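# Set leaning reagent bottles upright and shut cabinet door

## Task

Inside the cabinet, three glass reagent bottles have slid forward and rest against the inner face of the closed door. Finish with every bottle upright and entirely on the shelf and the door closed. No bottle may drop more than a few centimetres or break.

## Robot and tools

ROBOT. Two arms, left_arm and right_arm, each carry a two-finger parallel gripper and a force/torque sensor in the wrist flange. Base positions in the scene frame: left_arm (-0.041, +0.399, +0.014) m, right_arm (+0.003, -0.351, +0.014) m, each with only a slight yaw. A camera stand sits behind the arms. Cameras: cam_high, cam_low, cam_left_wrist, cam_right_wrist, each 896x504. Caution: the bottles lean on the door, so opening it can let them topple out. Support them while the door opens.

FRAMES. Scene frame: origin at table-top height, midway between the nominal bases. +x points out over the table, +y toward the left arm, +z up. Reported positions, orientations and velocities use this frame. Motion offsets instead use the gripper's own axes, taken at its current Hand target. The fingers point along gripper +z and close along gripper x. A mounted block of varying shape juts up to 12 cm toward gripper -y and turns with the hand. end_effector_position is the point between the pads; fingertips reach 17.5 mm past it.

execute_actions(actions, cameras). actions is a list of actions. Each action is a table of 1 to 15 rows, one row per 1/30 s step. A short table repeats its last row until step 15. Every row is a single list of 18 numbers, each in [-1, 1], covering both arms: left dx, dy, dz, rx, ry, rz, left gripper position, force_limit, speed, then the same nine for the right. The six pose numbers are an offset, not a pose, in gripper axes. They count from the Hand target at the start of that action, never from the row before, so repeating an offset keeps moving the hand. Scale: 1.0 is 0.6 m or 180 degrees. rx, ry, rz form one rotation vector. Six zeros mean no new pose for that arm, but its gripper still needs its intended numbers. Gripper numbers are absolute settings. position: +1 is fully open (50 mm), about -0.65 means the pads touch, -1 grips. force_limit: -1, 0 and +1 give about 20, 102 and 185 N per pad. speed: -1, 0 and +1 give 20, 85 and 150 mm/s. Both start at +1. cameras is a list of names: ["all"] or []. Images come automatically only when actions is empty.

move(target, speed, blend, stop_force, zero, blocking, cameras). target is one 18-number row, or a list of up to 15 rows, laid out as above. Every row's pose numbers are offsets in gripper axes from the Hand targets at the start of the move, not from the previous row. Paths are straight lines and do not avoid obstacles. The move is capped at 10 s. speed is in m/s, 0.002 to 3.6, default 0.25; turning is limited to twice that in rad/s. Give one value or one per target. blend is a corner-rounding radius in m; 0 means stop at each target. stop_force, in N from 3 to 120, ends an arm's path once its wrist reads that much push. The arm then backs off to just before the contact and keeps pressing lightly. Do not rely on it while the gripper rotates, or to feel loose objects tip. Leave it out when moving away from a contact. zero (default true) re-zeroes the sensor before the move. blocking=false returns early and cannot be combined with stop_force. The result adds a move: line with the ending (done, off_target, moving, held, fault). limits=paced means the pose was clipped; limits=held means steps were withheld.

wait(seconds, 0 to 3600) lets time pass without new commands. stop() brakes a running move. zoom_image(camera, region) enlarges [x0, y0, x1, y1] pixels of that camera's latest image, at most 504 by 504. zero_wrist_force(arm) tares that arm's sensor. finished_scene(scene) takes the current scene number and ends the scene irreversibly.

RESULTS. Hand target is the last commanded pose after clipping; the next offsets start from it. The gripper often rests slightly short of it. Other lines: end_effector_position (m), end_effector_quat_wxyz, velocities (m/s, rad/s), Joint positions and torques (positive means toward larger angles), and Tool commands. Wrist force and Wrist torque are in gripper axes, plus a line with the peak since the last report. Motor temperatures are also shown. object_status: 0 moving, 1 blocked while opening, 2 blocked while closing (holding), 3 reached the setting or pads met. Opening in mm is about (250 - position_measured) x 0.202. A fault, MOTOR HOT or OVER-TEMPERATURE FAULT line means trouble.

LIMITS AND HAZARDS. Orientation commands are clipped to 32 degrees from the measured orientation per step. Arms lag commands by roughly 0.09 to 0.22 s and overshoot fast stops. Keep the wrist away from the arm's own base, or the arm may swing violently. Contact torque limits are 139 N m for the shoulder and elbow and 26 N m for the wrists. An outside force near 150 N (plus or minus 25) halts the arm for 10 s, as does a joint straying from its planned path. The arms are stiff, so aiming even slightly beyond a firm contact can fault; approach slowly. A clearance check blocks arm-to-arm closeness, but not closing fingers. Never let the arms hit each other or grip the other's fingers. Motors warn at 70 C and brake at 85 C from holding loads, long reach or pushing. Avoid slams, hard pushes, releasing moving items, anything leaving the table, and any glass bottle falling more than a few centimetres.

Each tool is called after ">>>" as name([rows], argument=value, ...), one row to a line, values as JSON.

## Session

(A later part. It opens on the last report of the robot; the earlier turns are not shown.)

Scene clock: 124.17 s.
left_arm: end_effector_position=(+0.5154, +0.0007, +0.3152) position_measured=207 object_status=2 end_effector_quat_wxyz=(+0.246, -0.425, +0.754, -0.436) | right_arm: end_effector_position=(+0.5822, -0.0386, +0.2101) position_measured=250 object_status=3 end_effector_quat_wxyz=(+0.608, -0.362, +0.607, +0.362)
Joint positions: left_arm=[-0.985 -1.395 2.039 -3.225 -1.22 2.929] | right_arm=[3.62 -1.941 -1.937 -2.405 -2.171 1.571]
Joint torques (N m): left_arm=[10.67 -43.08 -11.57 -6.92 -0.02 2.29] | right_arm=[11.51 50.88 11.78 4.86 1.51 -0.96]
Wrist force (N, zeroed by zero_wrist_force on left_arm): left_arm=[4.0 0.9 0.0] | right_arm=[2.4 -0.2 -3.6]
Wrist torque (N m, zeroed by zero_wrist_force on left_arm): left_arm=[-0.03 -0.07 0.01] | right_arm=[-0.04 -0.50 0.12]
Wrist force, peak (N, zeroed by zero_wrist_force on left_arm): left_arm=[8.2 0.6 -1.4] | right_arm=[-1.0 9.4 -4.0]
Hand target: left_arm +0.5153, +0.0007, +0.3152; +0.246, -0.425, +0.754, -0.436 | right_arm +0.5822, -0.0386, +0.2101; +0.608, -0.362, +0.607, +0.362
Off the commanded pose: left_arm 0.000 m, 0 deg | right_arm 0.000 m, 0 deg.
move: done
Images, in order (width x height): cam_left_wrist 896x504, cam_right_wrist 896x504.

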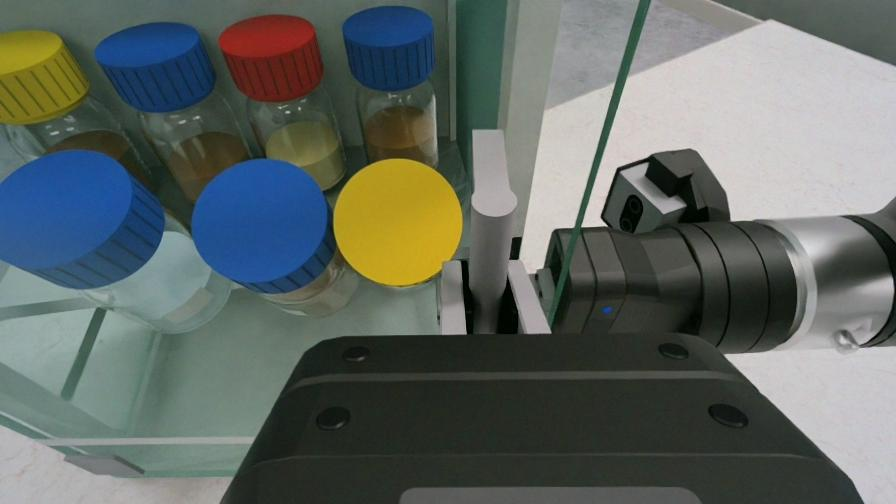

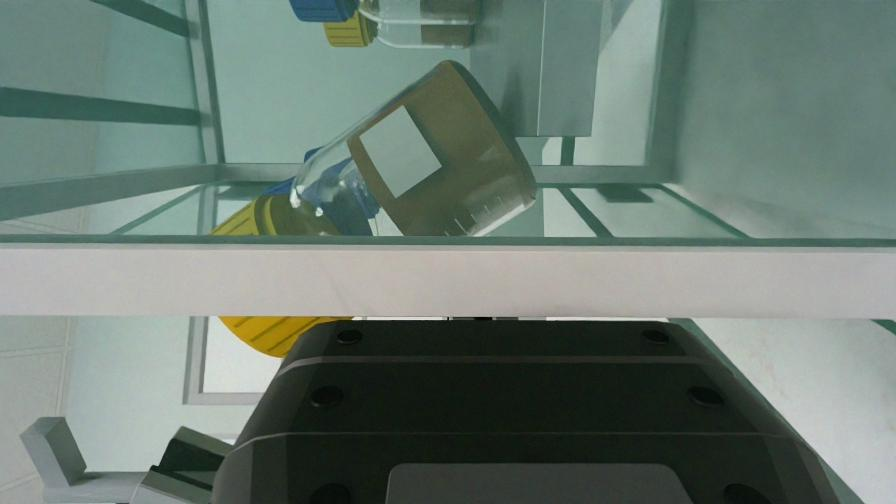

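>>> move(target=[-0.0021,0.00763,-0.01321,0,0.00866,0.005,-0.98,0,-0.6,0,0.0302,-0.0052,-0.0372,0,0,-1,-1,1], speed=0.03, cameras=["cam_right_wrist","cam_left_wrist"])

>>> zoom_image(camera="cam_left_wrist", region=[180, 140, 680, 390])

Scene clock: 129.70 s.
left_arm: end_effector_position=(+0.5082, +0.0065, +0.3152) position_measured=207 object_status=2 end_effector_quat_wxyz=(+0.239, -0.413, +0.761, -0.440) | right_arm: end_effector_position=(+0.5648, -0.0327, +0.2101) position_measured=250 object_status=3 end_effector_quat_wxyz=(+0.585, -0.397, +0.585, +0.397)
Joint positions: left_arm=[-0.975 -1.415 2.064 -3.238 -1.254 2.952] | right_arm=[3.596 -1.958 -1.911 -2.414 -2.312 1.571]
Joint torques (N m): left_arm=[5.63 -43.2 -11.92 -7.11 -1.54 2.37] | right_arm=[-11.21 22.87 29.7 -0.48 -1.33 0.56]
Wrist force (N, zeroed by zero_wrist_force on left_arm): left_arm=[-2.8 1.6 0.2] | right_arm=[1.2 -0.7 -2.7]
Wrist torque (N m, zeroed by zero_wrist_force on left_arm): left_arm=[0.01 -0.11 -0.01] | right_arm=[-0.04 -0.49 0.11]
Wrist force, peak (N, zeroed by zero_wrist_force on left_arm): left_arm=[4.2 0.9 0.0] | right_arm=[2.6 -0.3 -3.9]
Hand target: left_arm +0.5082, +0.0065, +0.3152; +0.239, -0.413, +0.761, -0.440 | right_arm +0.5647, -0.0327, +0.2101; +0.585, -0.397, +0.585, +0.397
Off the commanded pose: left_arm 0.000 m, 0 deg | right_arm 0.000 m, 0 deg.
move: done
Images, in order (width x height): cam_left_wrist 896x504, cam_right_wrist 896x504.

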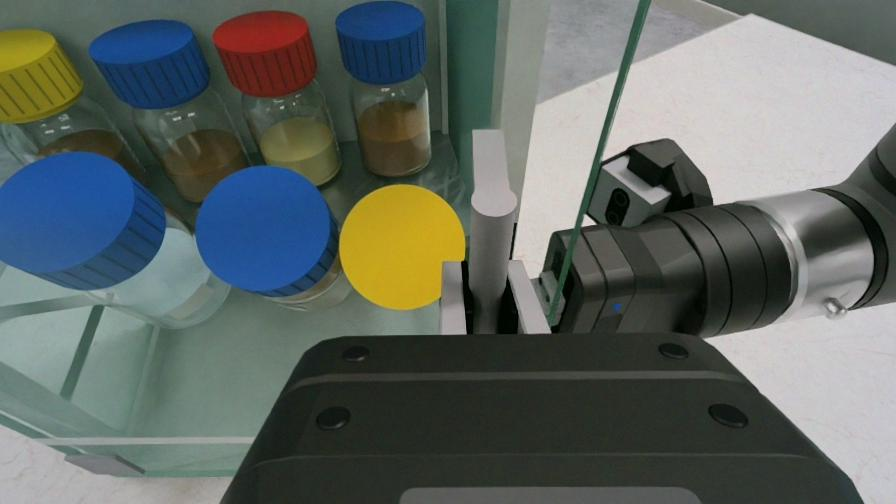

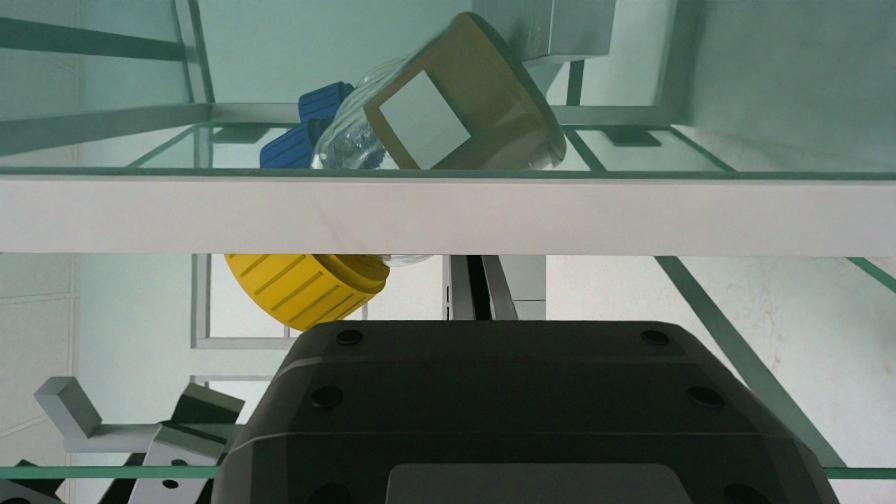

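Scaled by 1.008.

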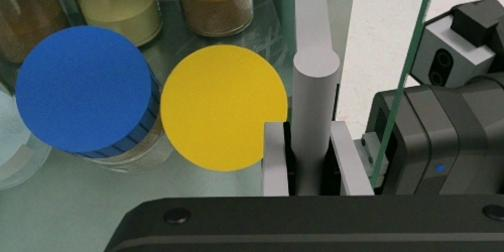

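>>> move(target=[0,0,0,0,0,0,-0.98,0,-0.6,0,0.0008,0.0438,0,0,0,-1,-1,1], speed=0.03, stop_force=6, cameras=["cam_right_wrist","cam_left_wrist"])

>>> zoom_image(camera="cam_left_wrist", region=[300, 140, 640, 340])

Scene clock: 132.23 s.
left_arm: end_effector_position=(+0.5082, +0.0065, +0.3152) position_measured=207 object_status=2 end_effector_quat_wxyz=(+0.239, -0.413, +0.761, -0.440) | right_arm: end_effector_position=(+0.5740, -0.0081, +0.2101) position_measured=250 object_status=3 end_effector_quat_wxyz=(+0.585, -0.397, +0.585, +0.397)
Joint positions: left_arm=[-0.975 -1.415 2.064 -3.238 -1.254 2.952] | right_arm=[3.634 -1.984 -1.869 -2.429 -2.273 1.571]
Joint torques (N m): left_arm=[5.38 -42.4 -11.44 -6.68 -1.6 2.3] | right_arm=[11.35 24.67 31.12 -0.06 1.67 -1.09]
Wrist force (N, zeroed by zero_wrist_force on left_arm): left_arm=[-3.2 1.4 0.8] | right_arm=[1.8 0.8 -3.3]
Wrist torque (N m, zeroed by zero_wrist_force on left_arm): left_arm=[0.00 -0.06 -0.03] | right_arm=[-0.05 -0.45 0.12]
Wrist force, peak (N, zeroed by zero_wrist_force on left_arm): left_arm=[-3.4 1.7 0.4] | right_arm=[1.8 1.3 -3.9]
Hand target: left_arm +0.5082, +0.0065, +0.3152; +0.239, -0.413, +0.761, -0.440 | right_arm +0.5740, -0.0081, +0.2101; +0.585, -0.397, +0.585, +0.397
Off the commanded pose: left_arm 0.000 m, 0 deg | right_arm 0.000 m, 0 deg.
move: done
Images, in order (width x height): cam_left_wrist 896x504, cam_right_wrist 896x504.

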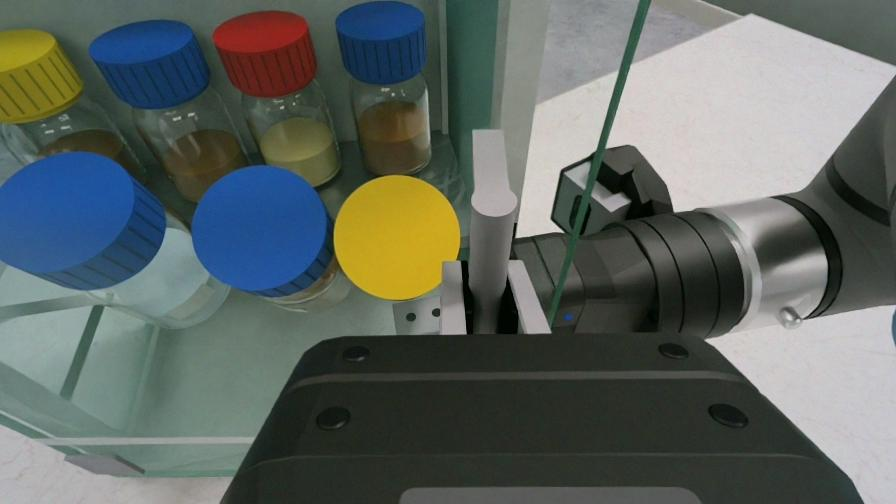

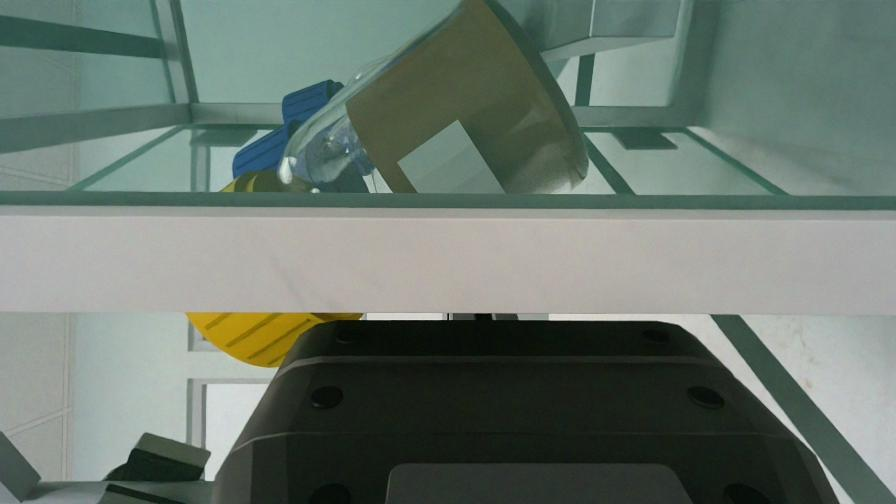

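Scaled by 1.482.

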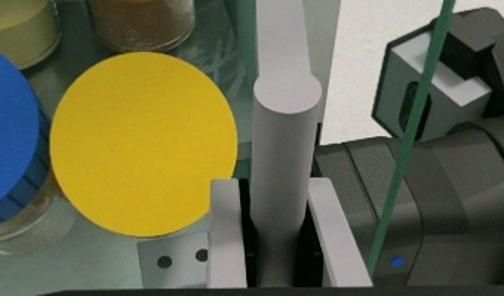

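>>> move(target=[0,0,0,0,0,0,-0.98,0,-0.6,0,-0.0183,-0.0045,0.0556,0,0,-1,-1,1], speed=0.025, stop_force=12, cameras=["cam_right_wrist","cam_left_wrist"])

>>> zoom_image(camera="cam_left_wrist", region=[160, 120, 560, 340])

Scene clock: 137.40 s.
left_arm: end_effector_position=(+0.5082, +0.0065, +0.3152) position_measured=207 object_status=2 end_effector_quat_wxyz=(+0.239, -0.413, +0.761, -0.440) | right_arm: end_effector_position=(+0.5832, -0.0147, +0.2101) position_measured=250 object_status=3 end_effector_quat_wxyz=(+0.618, -0.344, +0.617, +0.344)
Joint positions: left_arm=[-0.975 -1.415 2.064 -3.238 -1.254 2.952] | right_arm=[3.695 -1.932 -1.951 -2.4 -2.038 1.571]
Joint torques (N m): left_arm=[3.76 -42.07 -11.83 -5.02 -1.45 2.23] | right_arm=[10.07 50.38 11.59 4.85 1.92 0.47]
Wrist force (N, zeroed by zero_wrist_force on left_arm): left_arm=[-3.1 1.5 0.5] | right_arm=[1.6 1.5 -2.8]
Wrist torque (N m, zeroed by zero_wrist_force on left_arm): left_arm=[0.01 -0.08 -0.02] | right_arm=[-0.04 -0.48 0.10]
Wrist force, peak (N, zeroed by zero_wrist_force on left_arm): left_arm=[-3.3 1.8 0.8] | right_arm=[1.9 1.2 -3.5]
Hand target: left_arm +0.5082, +0.0065, +0.3152; +0.239, -0.413, +0.761, -0.440 | right_arm +0.5832, -0.0147, +0.2101; +0.618, -0.344, +0.617, +0.344
Off the commanded pose: left_arm 0.000 m, 0 deg | right_arm 0.000 m, 0 deg.
move: done
Images, in order (width x height): cam_left_wrist 896x504, cam_right_wrist 896x504.

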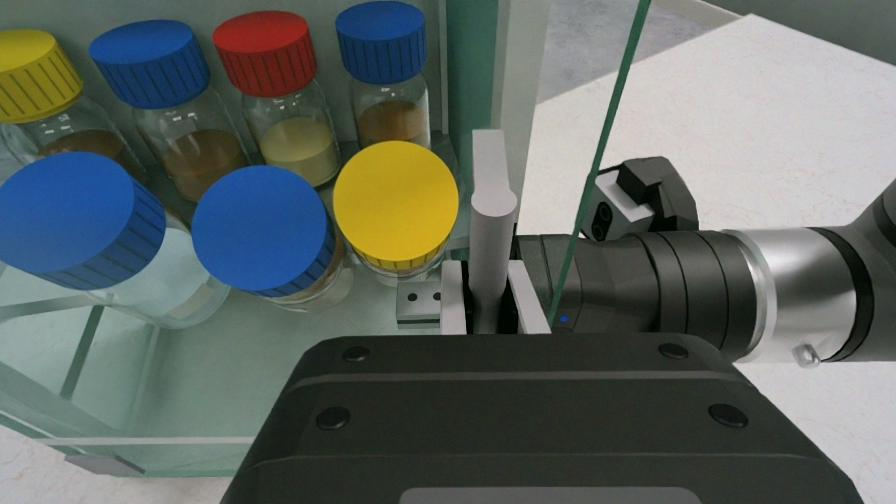

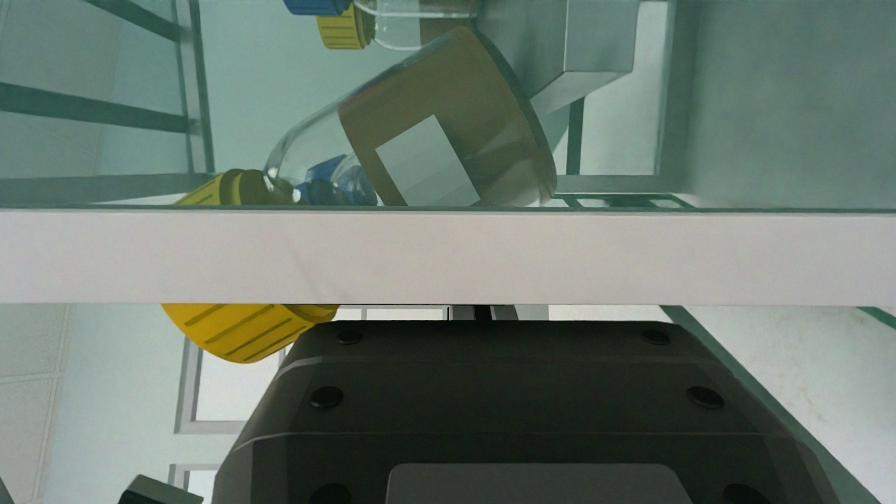

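Scaled by 1.260.

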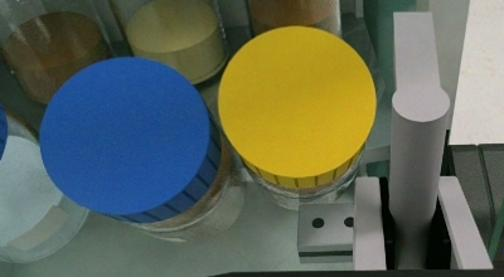

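>>> move(target=[0,0,0,0,0,0,-0.98,0,-0.6,0,-0.01663,0.00447,0.0556,0,0,-1,-1,1], speed=0.025, stop_force=12, cameras=["cam_right_wrist","cam_left_wrist"])

>>> zoom_image(camera="cam_left_wrist", region=[160, 80, 560, 340])

Scene clock: 142.07 s.
left_arm: end_effector_position=(+0.5082, +0.0065, +0.3152) position_measured=207 object_status=2 end_effector_quat_wxyz=(+0.239, -0.413, +0.761, -0.440) | right_arm: end_effector_position=(+0.5931, -0.0177, +0.2101) position_measured=250 object_status=3 end_effector_quat_wxyz=(+0.645, -0.289, +0.645, +0.289)
Joint positions: left_arm=[-0.975 -1.415 2.064 -3.238 -1.254 2.952] | right_arm=[3.775 -1.896 -2.005 -2.382 -1.783 1.571]
Joint torques (N m): left_arm=[4.34 -41.66 -11.98 -3.74 -1.47 2.45] | right_arm=[10.77 48.24 11.34 4.93 1.58 -1.12]
Wrist force (N, zeroed by zero_wrist_force on left_arm): left_arm=[-3.1 1.6 0.8] | right_arm=[0.8 0.6 -2.5]
Wrist torque (N m, zeroed by zero_wrist_force on left_arm): left_arm=[0.03 -0.07 -0.03] | right_arm=[-0.05 -0.42 0.11]
Wrist force, peak (N, zeroed by zero_wrist_force on left_arm): left_arm=[-3.3 1.5 0.9] | right_arm=[1.3 1.6 -2.9]
Hand target: left_arm +0.5082, +0.0065, +0.3152; +0.239, -0.413, +0.761, -0.440 | right_arm +0.5931, -0.0177, +0.2101; +0.645, -0.289, +0.645, +0.289
Off the commanded pose: left_arm 0.000 m, 0 deg | right_arm 0.000 m, 0 deg.
move: done
Images, in order (width x height): cam_left_wrist 896x504, cam_right_wrist 896x504.

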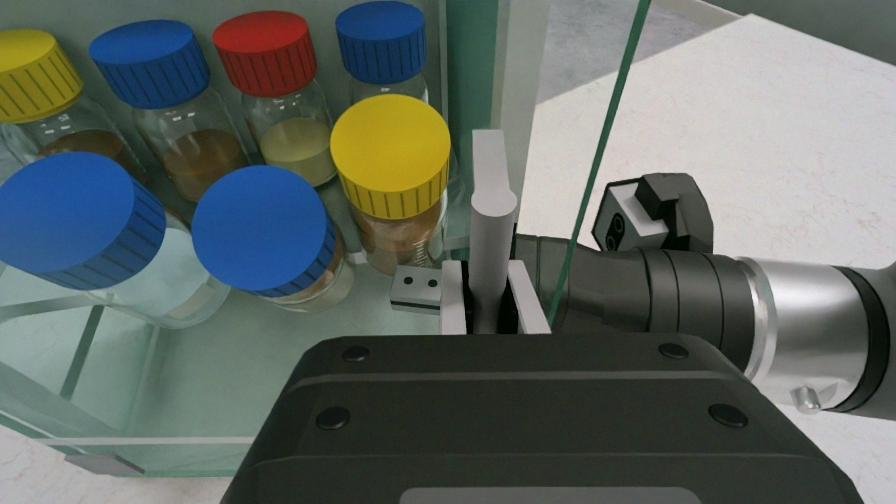

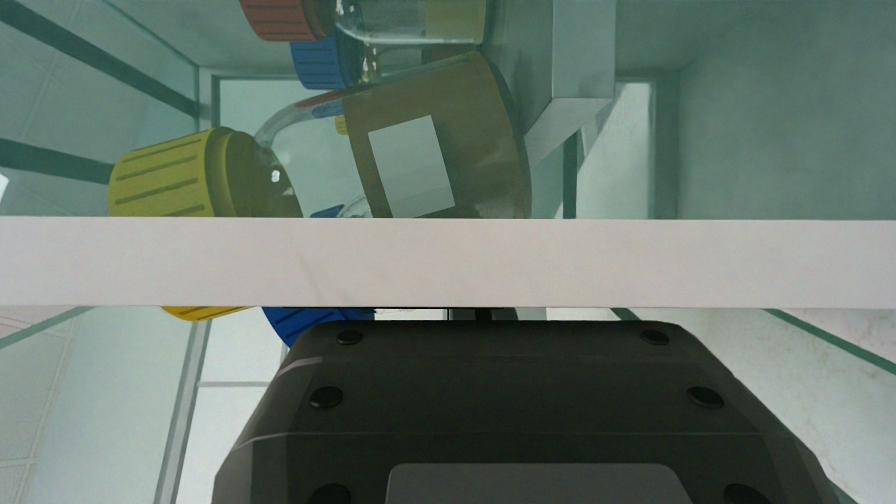

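Scaled by 1.260.

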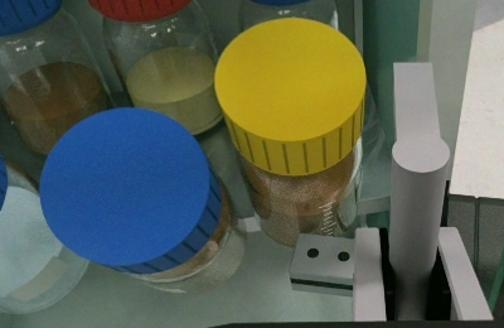

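>>> move([
  [-0.0018,0.0051,-0.0088,0,0.00577,0.00333,-0.98,0,-0.6,0,0,0,0,0,0,-1,-1,1],
  [-0.0018,0.0051,-0.0088,0,0.00577,0.00333,-0.98,0,-0.6,0,-0.02102,0.01048,0.0667,0,0,-1,-1,1],
], speed=0.025, stop_force=12, cameras=["cam_right_wrist","cam_left_wrist"])

>>> zoom_image(camera="cam_left_wrist", region=[160, 80, 560, 340])

Scene clock: 148.23 s.
left_arm: end_effector_position=(+0.5036, +0.0108, +0.3151) position_measured=207 object_status=2 end_effector_quat_wxyz=(+0.234, -0.405, +0.765, -0.442) | right_arm: end_effector_position=(+0.6036, -0.0205, +0.2101) position_measured=250 object_status=3 end_effector_quat_wxyz=(+0.667, -0.236, +0.666, +0.236)
Joint positions: left_arm=[-0.968 -1.428 2.081 -3.246 -1.279 2.968] | right_arm=[3.854 -1.881 -2.027 -2.375 -1.543 1.571]
Joint torques (N m): left_arm=[9.12 -42.07 -11.28 -6.77 -0.71 2.3] | right_arm=[-16.2 18 31.36 0.69 0.7 -1.35]
Wrist force (N, zeroed by zero_wrist_force on left_arm): left_arm=[0.8 0.8 0.1] | right_arm=[-1.2 8.6 -9.9]
Wrist torque (N m, zeroed by zero_wrist_force on left_arm): left_arm=[-0.04 -0.10 0.00] | right_arm=[0.57 -0.22 0.23]
Wrist force, peak (N, zeroed by zero_wrist_force on left_arm): left_arm=[-3.4 1.6 0.6] | right_arm=[0.0 9.1 -11.1]
Hand target: left_arm +0.5036, +0.0108, +0.3151; +0.234, -0.405, +0.765, -0.442 | right_arm +0.6036, -0.0205, +0.2101; +0.667, -0.236, +0.666, +0.236 (not the last commanded pose)
Off the commanded pose: left_arm 0.000 m, 0 deg | right_arm 0.003 m, 3 deg.
move: contact (right_arm)
Images, in order (width x height): cam_left_wrist 896x504, cam_right_wrist 896x504.

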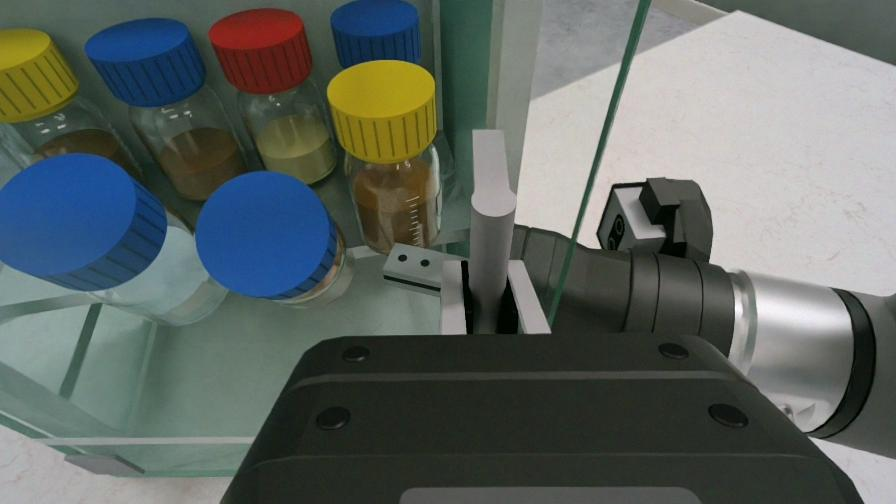

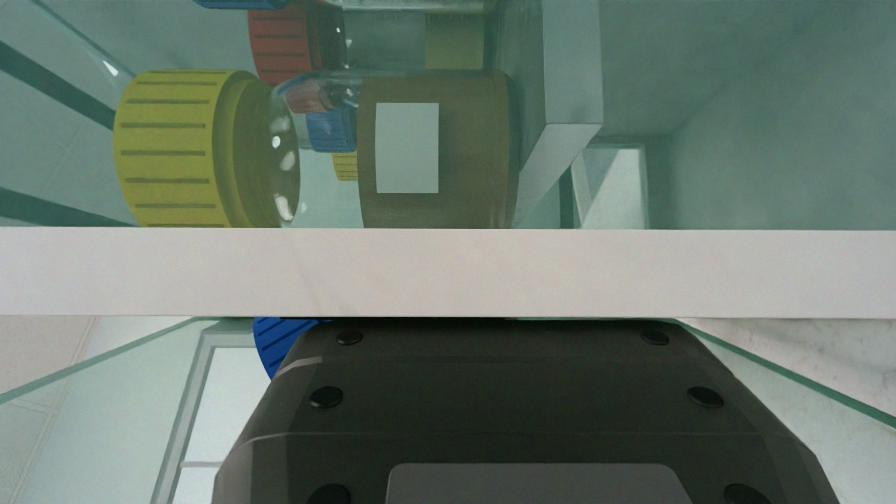

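Scaled by 1.260.

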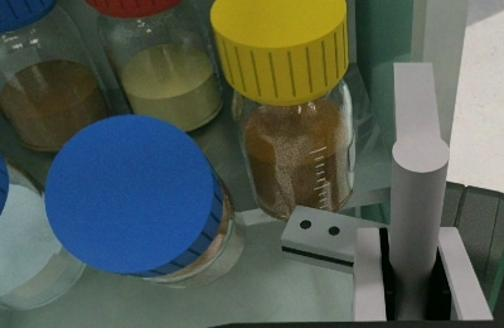

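>>> move([
  [0,0,0,0,0,0,-0.98,0,-0.6,0,0.0112,-0.0108,-0.0239,0,0,-1,-1,1],
  [0,0,0,0,0,0,-0.98,0,-0.6,0,0.0227,-0.0173,-0.0628,0,0,-1,-1,1],
  [-0.001,0.0034,-0.0059,0,0.00385,0.00222,-0.98,0,-0.6,0,0.0445,-0.0295,-0.1628,0,0,-1,-1,1],
], speed=0.06, blend=[0.003,0.003,0], cameras=["cam_right_wrist","cam_left_wrist"])

>>> zoom_image(camera="cam_left_wrist", region=[160, 40, 560, 340])

Scene clock: 156.30 s.
left_arm: end_effector_position=(+0.5006, +0.0136, +0.3151) position_measured=207 object_status=2 end_effector_quat_wxyz=(+0.231, -0.400, +0.768, -0.444) | right_arm: end_effector_position=(+0.5730, -0.0109, +0.2100) position_measured=250 object_status=3 end_effector_quat_wxyz=(+0.585, -0.397, +0.585, +0.397)
Joint positions: left_arm=[-0.962 -1.437 2.092 -3.251 -1.295 2.978] | right_arm=[3.63 -1.982 -1.873 -2.428 -2.279 1.571]
Joint torques (N m): left_arm=[8.23 -42.05 -10.94 -6.88 -0.88 2.35] | right_arm=[-10.75 23.6 29.56 -0.37 -1.42 -0.95]
Wrist force (N, zeroed by zero_wrist_force on left_arm): left_arm=[0.0 0.8 0.5] | right_arm=[1.1 -1.1 -2.6]
Wrist torque (N m, zeroed by zero_wrist_force on left_arm): left_arm=[-0.02 -0.05 0.00] | right_arm=[-0.10 -0.48 0.12]
Wrist force, peak (N, zeroed by zero_wrist_force on left_arm): left_arm=[1.5 0.8 -0.1] | right_arm=[-1.7 8.7 -10.6]
Hand target: left_arm +0.5006, +0.0136, +0.3151; +0.231, -0.400, +0.768, -0.444 | right_arm +0.5730, -0.0109, +0.2100; +0.585, -0.397, +0.585, +0.397
Off the commanded pose: left_arm 0.000 m, 0 deg | right_arm 0.000 m, 0 deg.
move: done
Images, in order (width x height): cam_left_wrist 896x504, cam_right_wrist 896x504.

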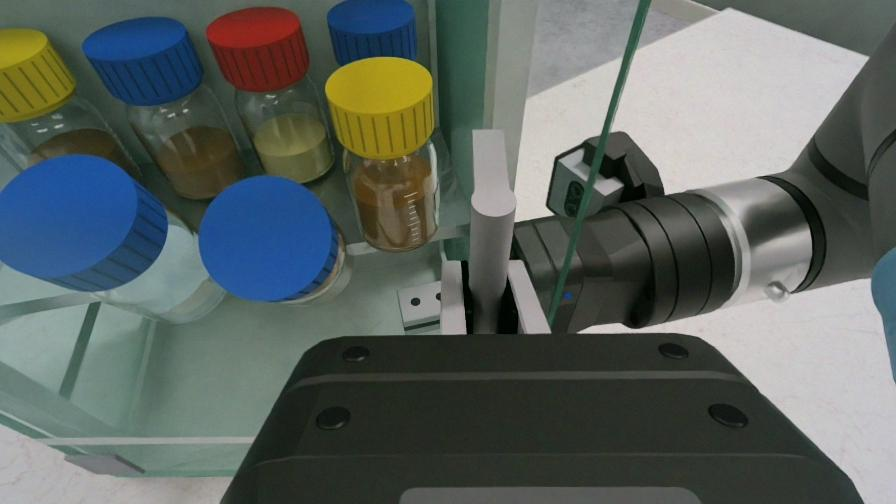

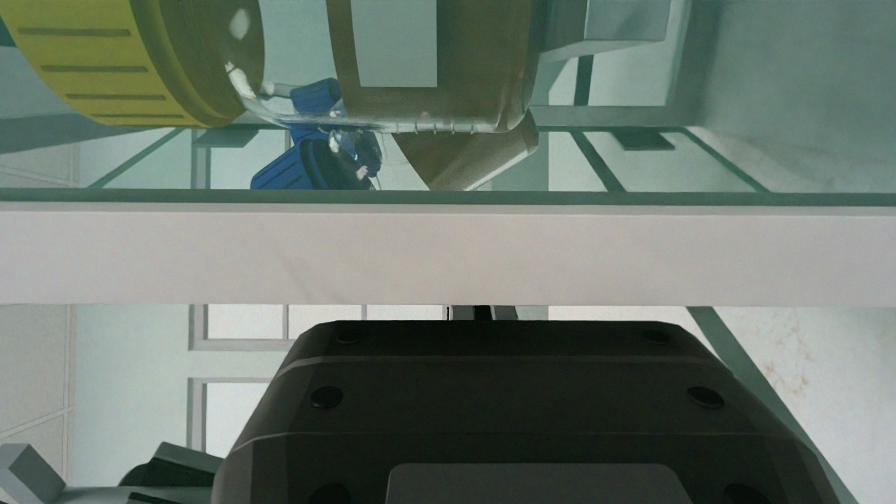

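Scaled by 1.260.

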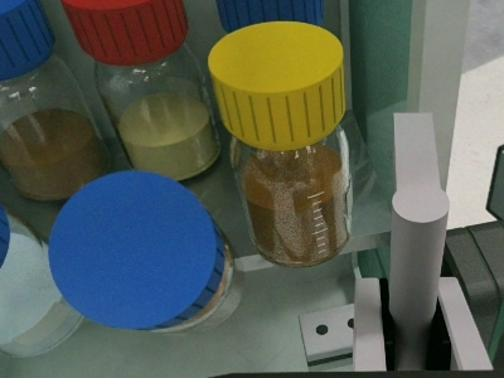

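>>> move(target=[0,0,0,0,0,0,-0.98,0,-0.6,0,0.0017,0.07,0,0,0,-1,-1,1], speed=0.04, stop_force=6, cameras=["cam_right_wrist","cam_left_wrist"])

>>> zoom_image(camera="cam_left_wrist", region=[160, 100, 660, 340])

Scene clock: 159.10 s.
left_arm: end_effector_position=(+0.5006, +0.0136, +0.3151) position_measured=207 object_status=2 end_effector_quat_wxyz=(+0.231, -0.400, +0.768, -0.444) | right_arm: end_effector_position=(+0.5875, +0.0285, +0.2101) position_measured=250 object_status=3 end_effector_quat_wxyz=(+0.585, -0.397, +0.585, +0.397)
Joint positions: left_arm=[-0.962 -1.437 2.092 -3.251 -1.295 2.978] | right_arm=[3.686 -2.027 -1.8 -2.455 -2.223 1.571]
Joint torques (N m): left_arm=[7.84 -41.79 -11.01 -7.02 -0.85 2.35] | right_arm=[11.85 26.58 30.71 -0.23 1.36 -1.29]
Wrist force (N, zeroed by zero_wrist_force on left_arm): left_arm=[0.1 1.2 0.5] | right_arm=[1.3 -1.0 -3.0]
Wrist torque (N m, zeroed by zero_wrist_force on left_arm): left_arm=[0.04 -0.07 -0.01] | right_arm=[-0.07 -0.50 0.12]
Wrist force, peak (N, zeroed by zero_wrist_force on left_arm): left_arm=[0.1 1.2 0.5] | right_arm=[1.5 -0.9 -3.2]
Hand target: left_arm +0.5006, +0.0136, +0.3151; +0.231, -0.400, +0.768, -0.444 | right_arm +0.5875, +0.0285, +0.2101; +0.585, -0.397, +0.585, +0.397
Off the commanded pose: left_arm 0.000 m, 0 deg | right_arm 0.000 m, 0 deg.
move: done
Images, in order (width x height): cam_left_wrist 896x504, cam_right_wrist 896x504.

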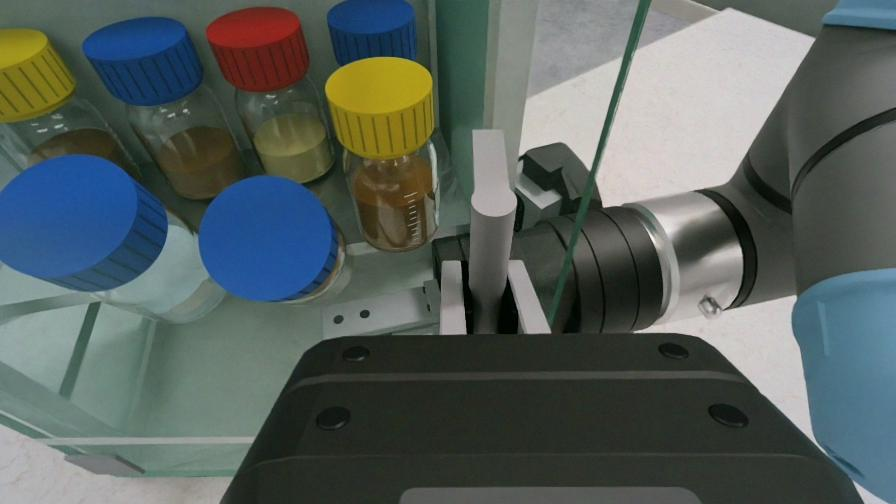

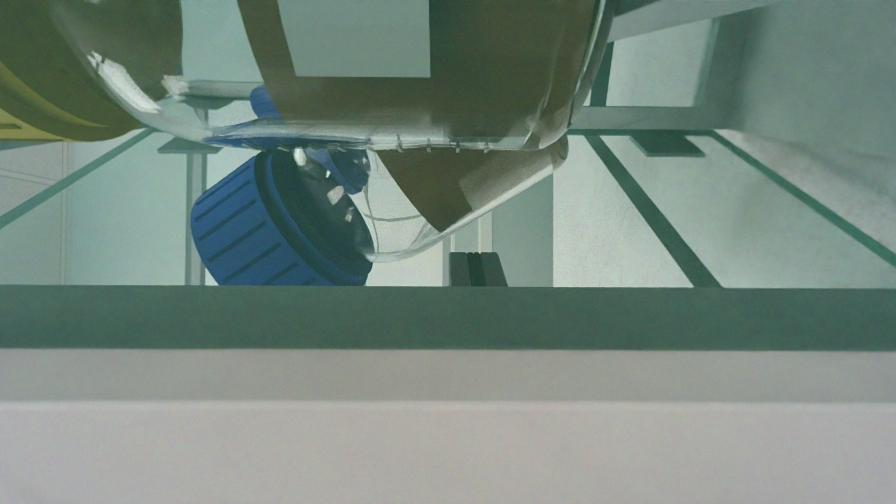

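Scaled by 1.008.

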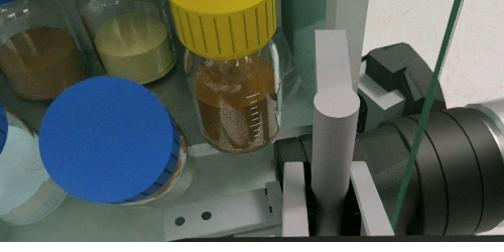

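>>> execute_actions(actions=[], cameras=["cam_left_wrist","cam_right_wrist"])

Scene clock: 161.57 s.
left_arm: end_effector_position=(+0.5006, +0.0136, +0.3151) position_measured=207 object_status=2 end_effector_quat_wxyz=(+0.231, -0.400, +0.768, -0.444) | right_arm: end_effector_position=(+0.5875, +0.0285, +0.2101) position_measured=250 object_status=3 end_effector_quat_wxyz=(+0.585, -0.397, +0.585, +0.397)
Joint positions: left_arm=[-0.962 -1.437 2.092 -3.251 -1.295 2.978] | right_arm=[3.686 -2.027 -1.8 -2.455 -2.223 1.571]
Joint velocities: within noise
Joint torques (N m): left_arm=[8.22 -41.65 -10.89 -6.88 -0.85 2.27] | right_arm=[11.59 26.84 30.69 -0.21 1.45 -1.25]
Motor temperatures (°C): left_arm=[28 28 26 35 34 32] | right_arm=[24 28 27 32 32 32]
Wrist force (N, zeroed by zero_wrist_force on left_arm): left_arm=[0.2 0.7 0.1] | right_arm=[1.0 -1.0 -2.7]
Wrist torque (N m, zeroed by zero_wrist_force on left_arm): left_arm=[-0.04 -0.09 0.00] | right_arm=[-0.08 -0.45 0.13]
Wrist force, peak (N, zeroed by zero_wrist_force on left_arm): left_arm=[0.2 1.2 0.4] | right_arm=[1.3 -0.8 -3.3]
Hand target: left_arm +0.5006, +0.0136, +0.3151; +0.231, -0.400, +0.768, -0.444 | right_arm +0.5875, +0.0285, +0.2101; +0.585, -0.397, +0.585, +0.397
Tool commands: left_gripper/position=-0.98 left_gripper/force_limit=+0.0 left_gripper/speed=-0.6 right_gripper/position=-1.0 right_gripper/force_limit=-1.0 right_gripper/speed=+1.0
Off the commanded pose: left_arm 0.000 m, 0 deg | right_arm 0.000 m, 0 deg.
Images, in order (width x height): cam_left_wrist 896x504, cam_right_wrist 896x504.

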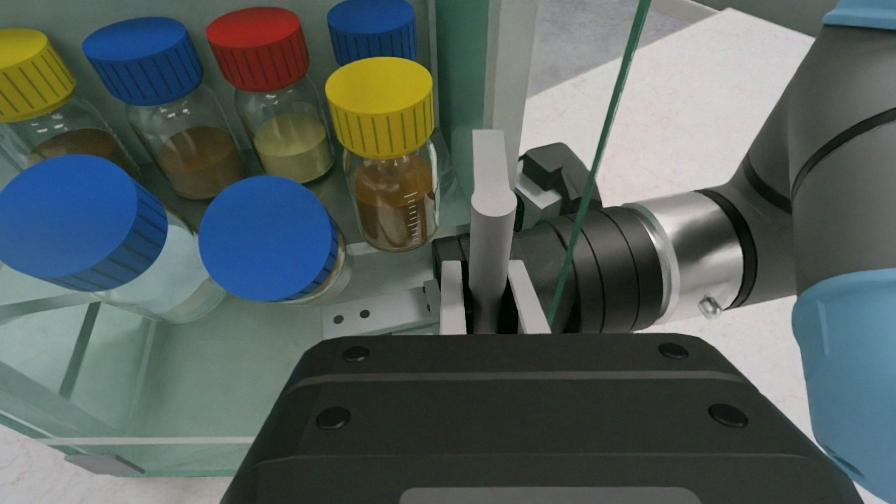

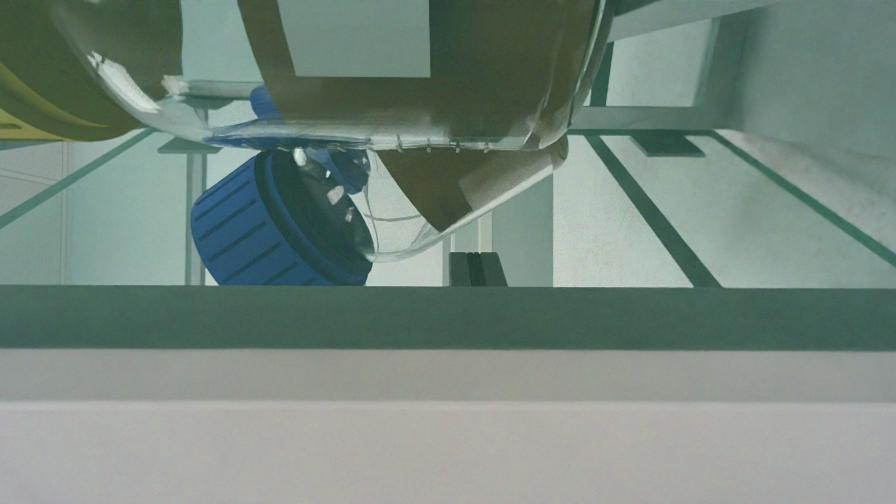

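>>> move(target=[0,0,0,0,0,0,-0.98,0,-0.6, 0,-0.030,0.0005,0.0556,0,0,-1,-1,1], speed=0.025, stop_force=12, cameras=["cam_left_wrist","cam_right_wrist"])

Scene clock: 166.30 s.
left_arm: end_effector_position=(+0.5006, +0.0136, +0.3151) position_measured=207 object_status=2 end_effector_quat_wxyz=(+0.231, -0.400, +0.768, -0.444) | right_arm: end_effector_position=(+0.6044, +0.0222, +0.2101) position_measured=250 object_status=3 end_effector_quat_wxyz=(+0.618, -0.345, +0.617, +0.345)
Joint positions: left_arm=[-0.962 -1.437 2.092 -3.251 -1.295 2.978] | right_arm=[3.737 -1.992 -1.858 -2.434 -1.997 1.571]
Joint torques (N m): left_arm=[7.72 -42.1 -11.21 -6.88 -0.77 2.27] | right_arm=[11.7 53.11 12.22 4.9 1.65 0.41]
Wrist force (N, zeroed by zero_wrist_force on left_arm): left_arm=[0.1 0.4 0.5] | right_arm=[1.3 -0.1 -3.7]
Wrist torque (N m, zeroed by zero_wrist_force on left_arm): left_arm=[-0.07 -0.07 -0.01] | right_arm=[-0.07 -0.46 0.12]
Wrist force, peak (N, zeroed by zero_wrist_force on left_arm): left_arm=[-0.3 0.8 1.1] | right_arm=[1.7 1.3 -3.8]
Hand target: left_arm +0.5006, +0.0136, +0.3151; +0.231, -0.400, +0.768, -0.444 | right_arm +0.6044, +0.0222, +0.2101; +0.618, -0.345, +0.617, +0.345
Off the commanded pose: left_arm 0.000 m, 0 deg | right_arm 0.000 m, 0 deg.
move: done

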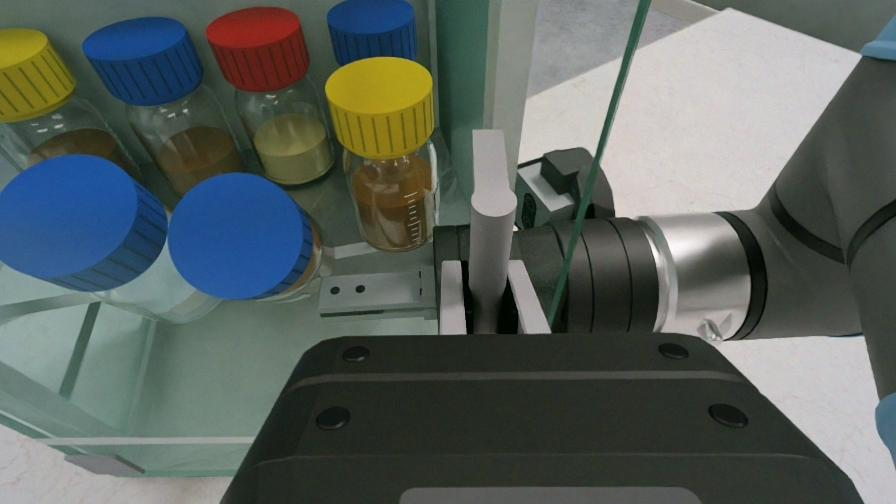

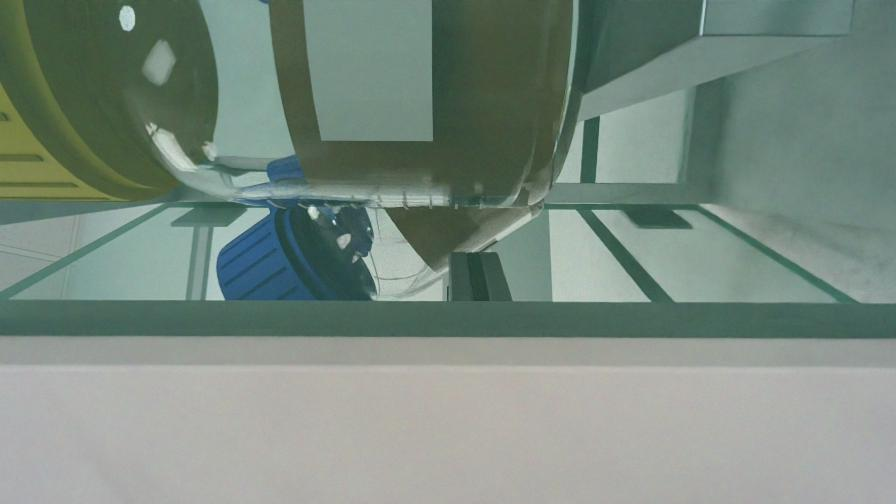

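>>> zoom_image(camera="cam_left_wrist", region=[0, 100, 460, 350])

>>> zoom_image(camera="cam_right_wrist", region=[180, 150, 620, 400])

Scaled by 1.096.

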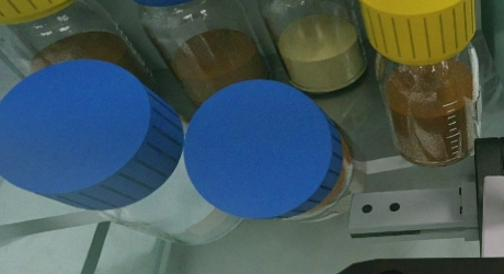

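Scaled by 1.145.

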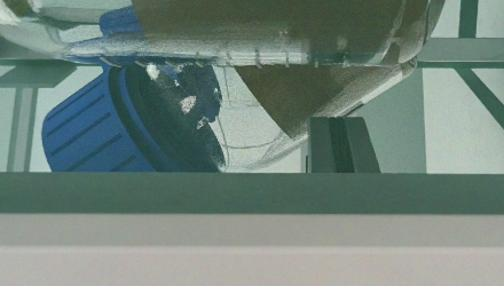

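>>> move(target=[0,0,0,0,0,0,-0.98,0,-0.6, 0,0.0285,-0.0057,-0.0556,0,0,-1,-1,1], speed=0.04, cameras=["all"])

>>> zoom_image(camera="cam_left_wrist", region=[0, 100, 460, 350])

Scene clock: 173.50 s.
left_arm: end_effector_position=(+0.5006, +0.0136, +0.3151) position_measured=207 object_status=2 end_effector_quat_wxyz=(+0.231, -0.400, +0.768, -0.444) | right_arm: end_effector_position=(+0.5880, +0.0282, +0.2101) position_measured=250 object_status=3 end_effector_quat_wxyz=(+0.585, -0.397, +0.585, +0.397)
Joint positions: left_arm=[-0.962 -1.437 2.092 -3.251 -1.295 2.978] | right_arm=[3.685 -2.028 -1.799 -2.456 -2.223 1.571]
Joint torques (N m): left_arm=[6.98 -40.91 -10.98 -6.93 -0.78 2.4] | right_arm=[-11.43 26.93 30.71 -0.36 -1.31 -0.25]
Wrist force (N, zeroed by zero_wrist_force on left_arm): left_arm=[0.2 1.1 0.2] | right_arm=[1.3 -0.8 -3.0]
Wrist torque (N m, zeroed by zero_wrist_force on left_arm): left_arm=[0.02 -0.08 -0.01] | right_arm=[-0.05 -0.50 0.12]
Wrist force, peak (N, zeroed by zero_wrist_force on left_arm): left_arm=[0.0 1.4 0.1] | right_arm=[1.1 0.1 -4.0]
Hand target: left_arm +0.5006, +0.0136, +0.3151; +0.231, -0.400, +0.768, -0.444 | right_arm +0.5880, +0.0282, +0.2101; +0.585, -0.397, +0.585, +0.397
Off the commanded pose: left_arm 0.000 m, 0 deg | right_arm 0.000 m, 0 deg.
move: done

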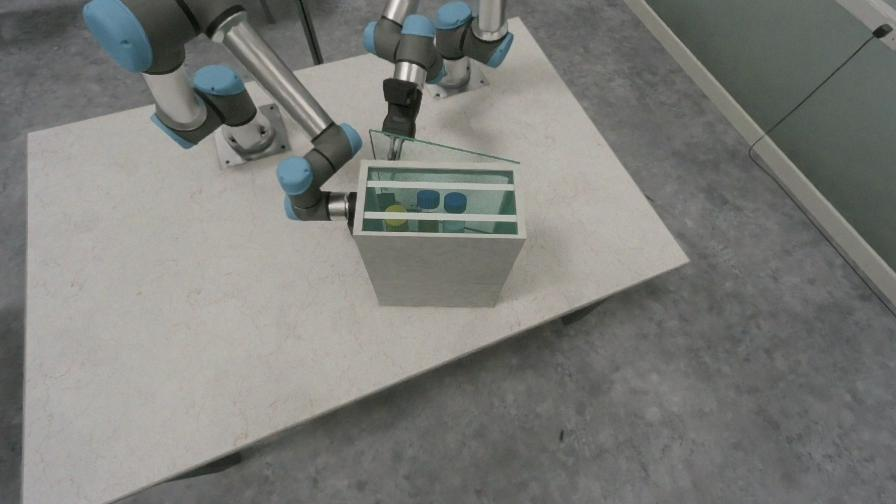

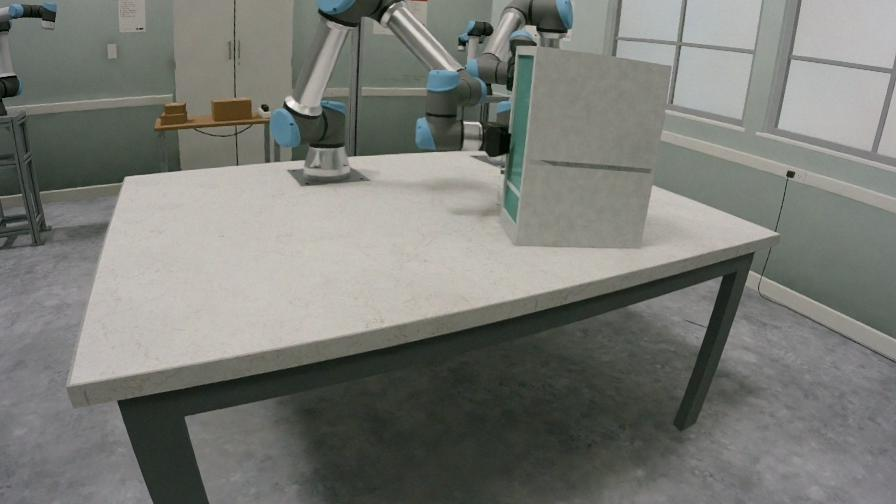

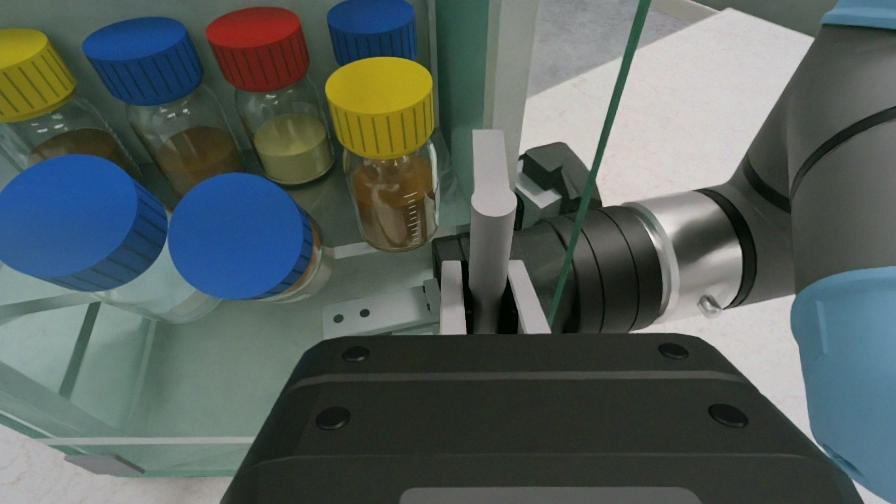

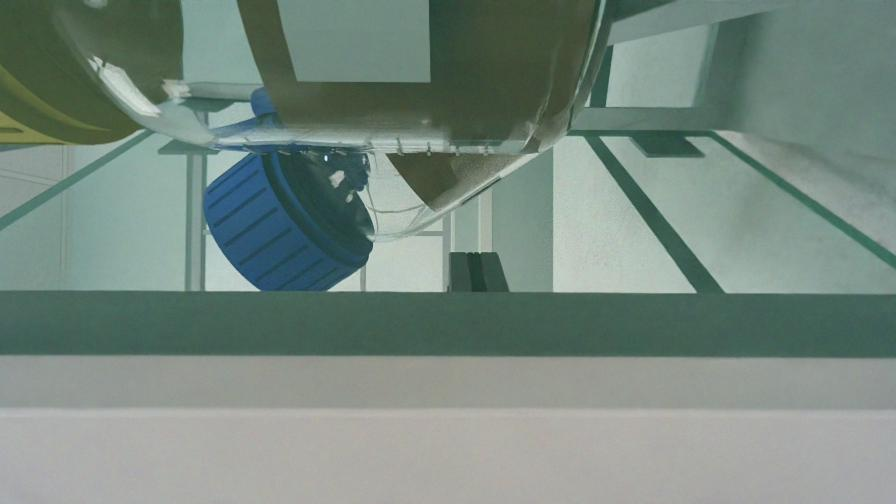

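Scaled by 1.096.

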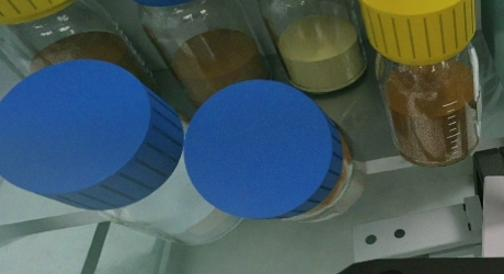

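>>> zoom_image(camera="cam_right_wrist", region=[180, 120, 620, 320])

>>> zoom_image(camera="cam_left_wrist", region=[140, 150, 360, 320])

>>> zoom_image(camera="cam_high", region=[350, 140, 530, 240])

Scaled by 1.145.

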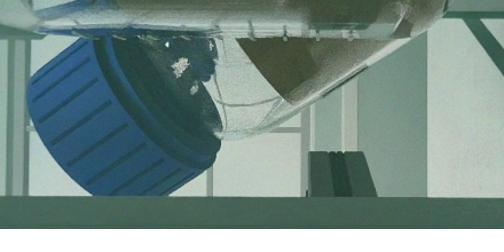

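Scaled by 2.291.

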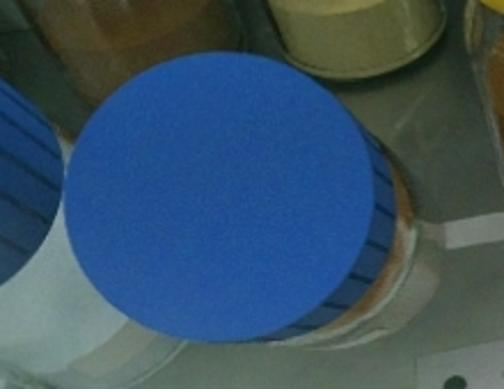

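Scaled by 2.800.

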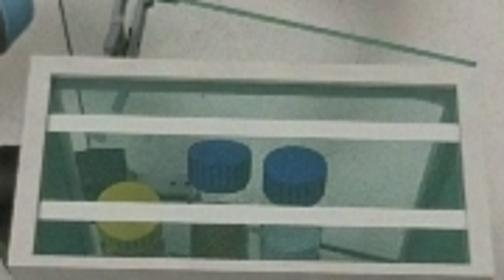

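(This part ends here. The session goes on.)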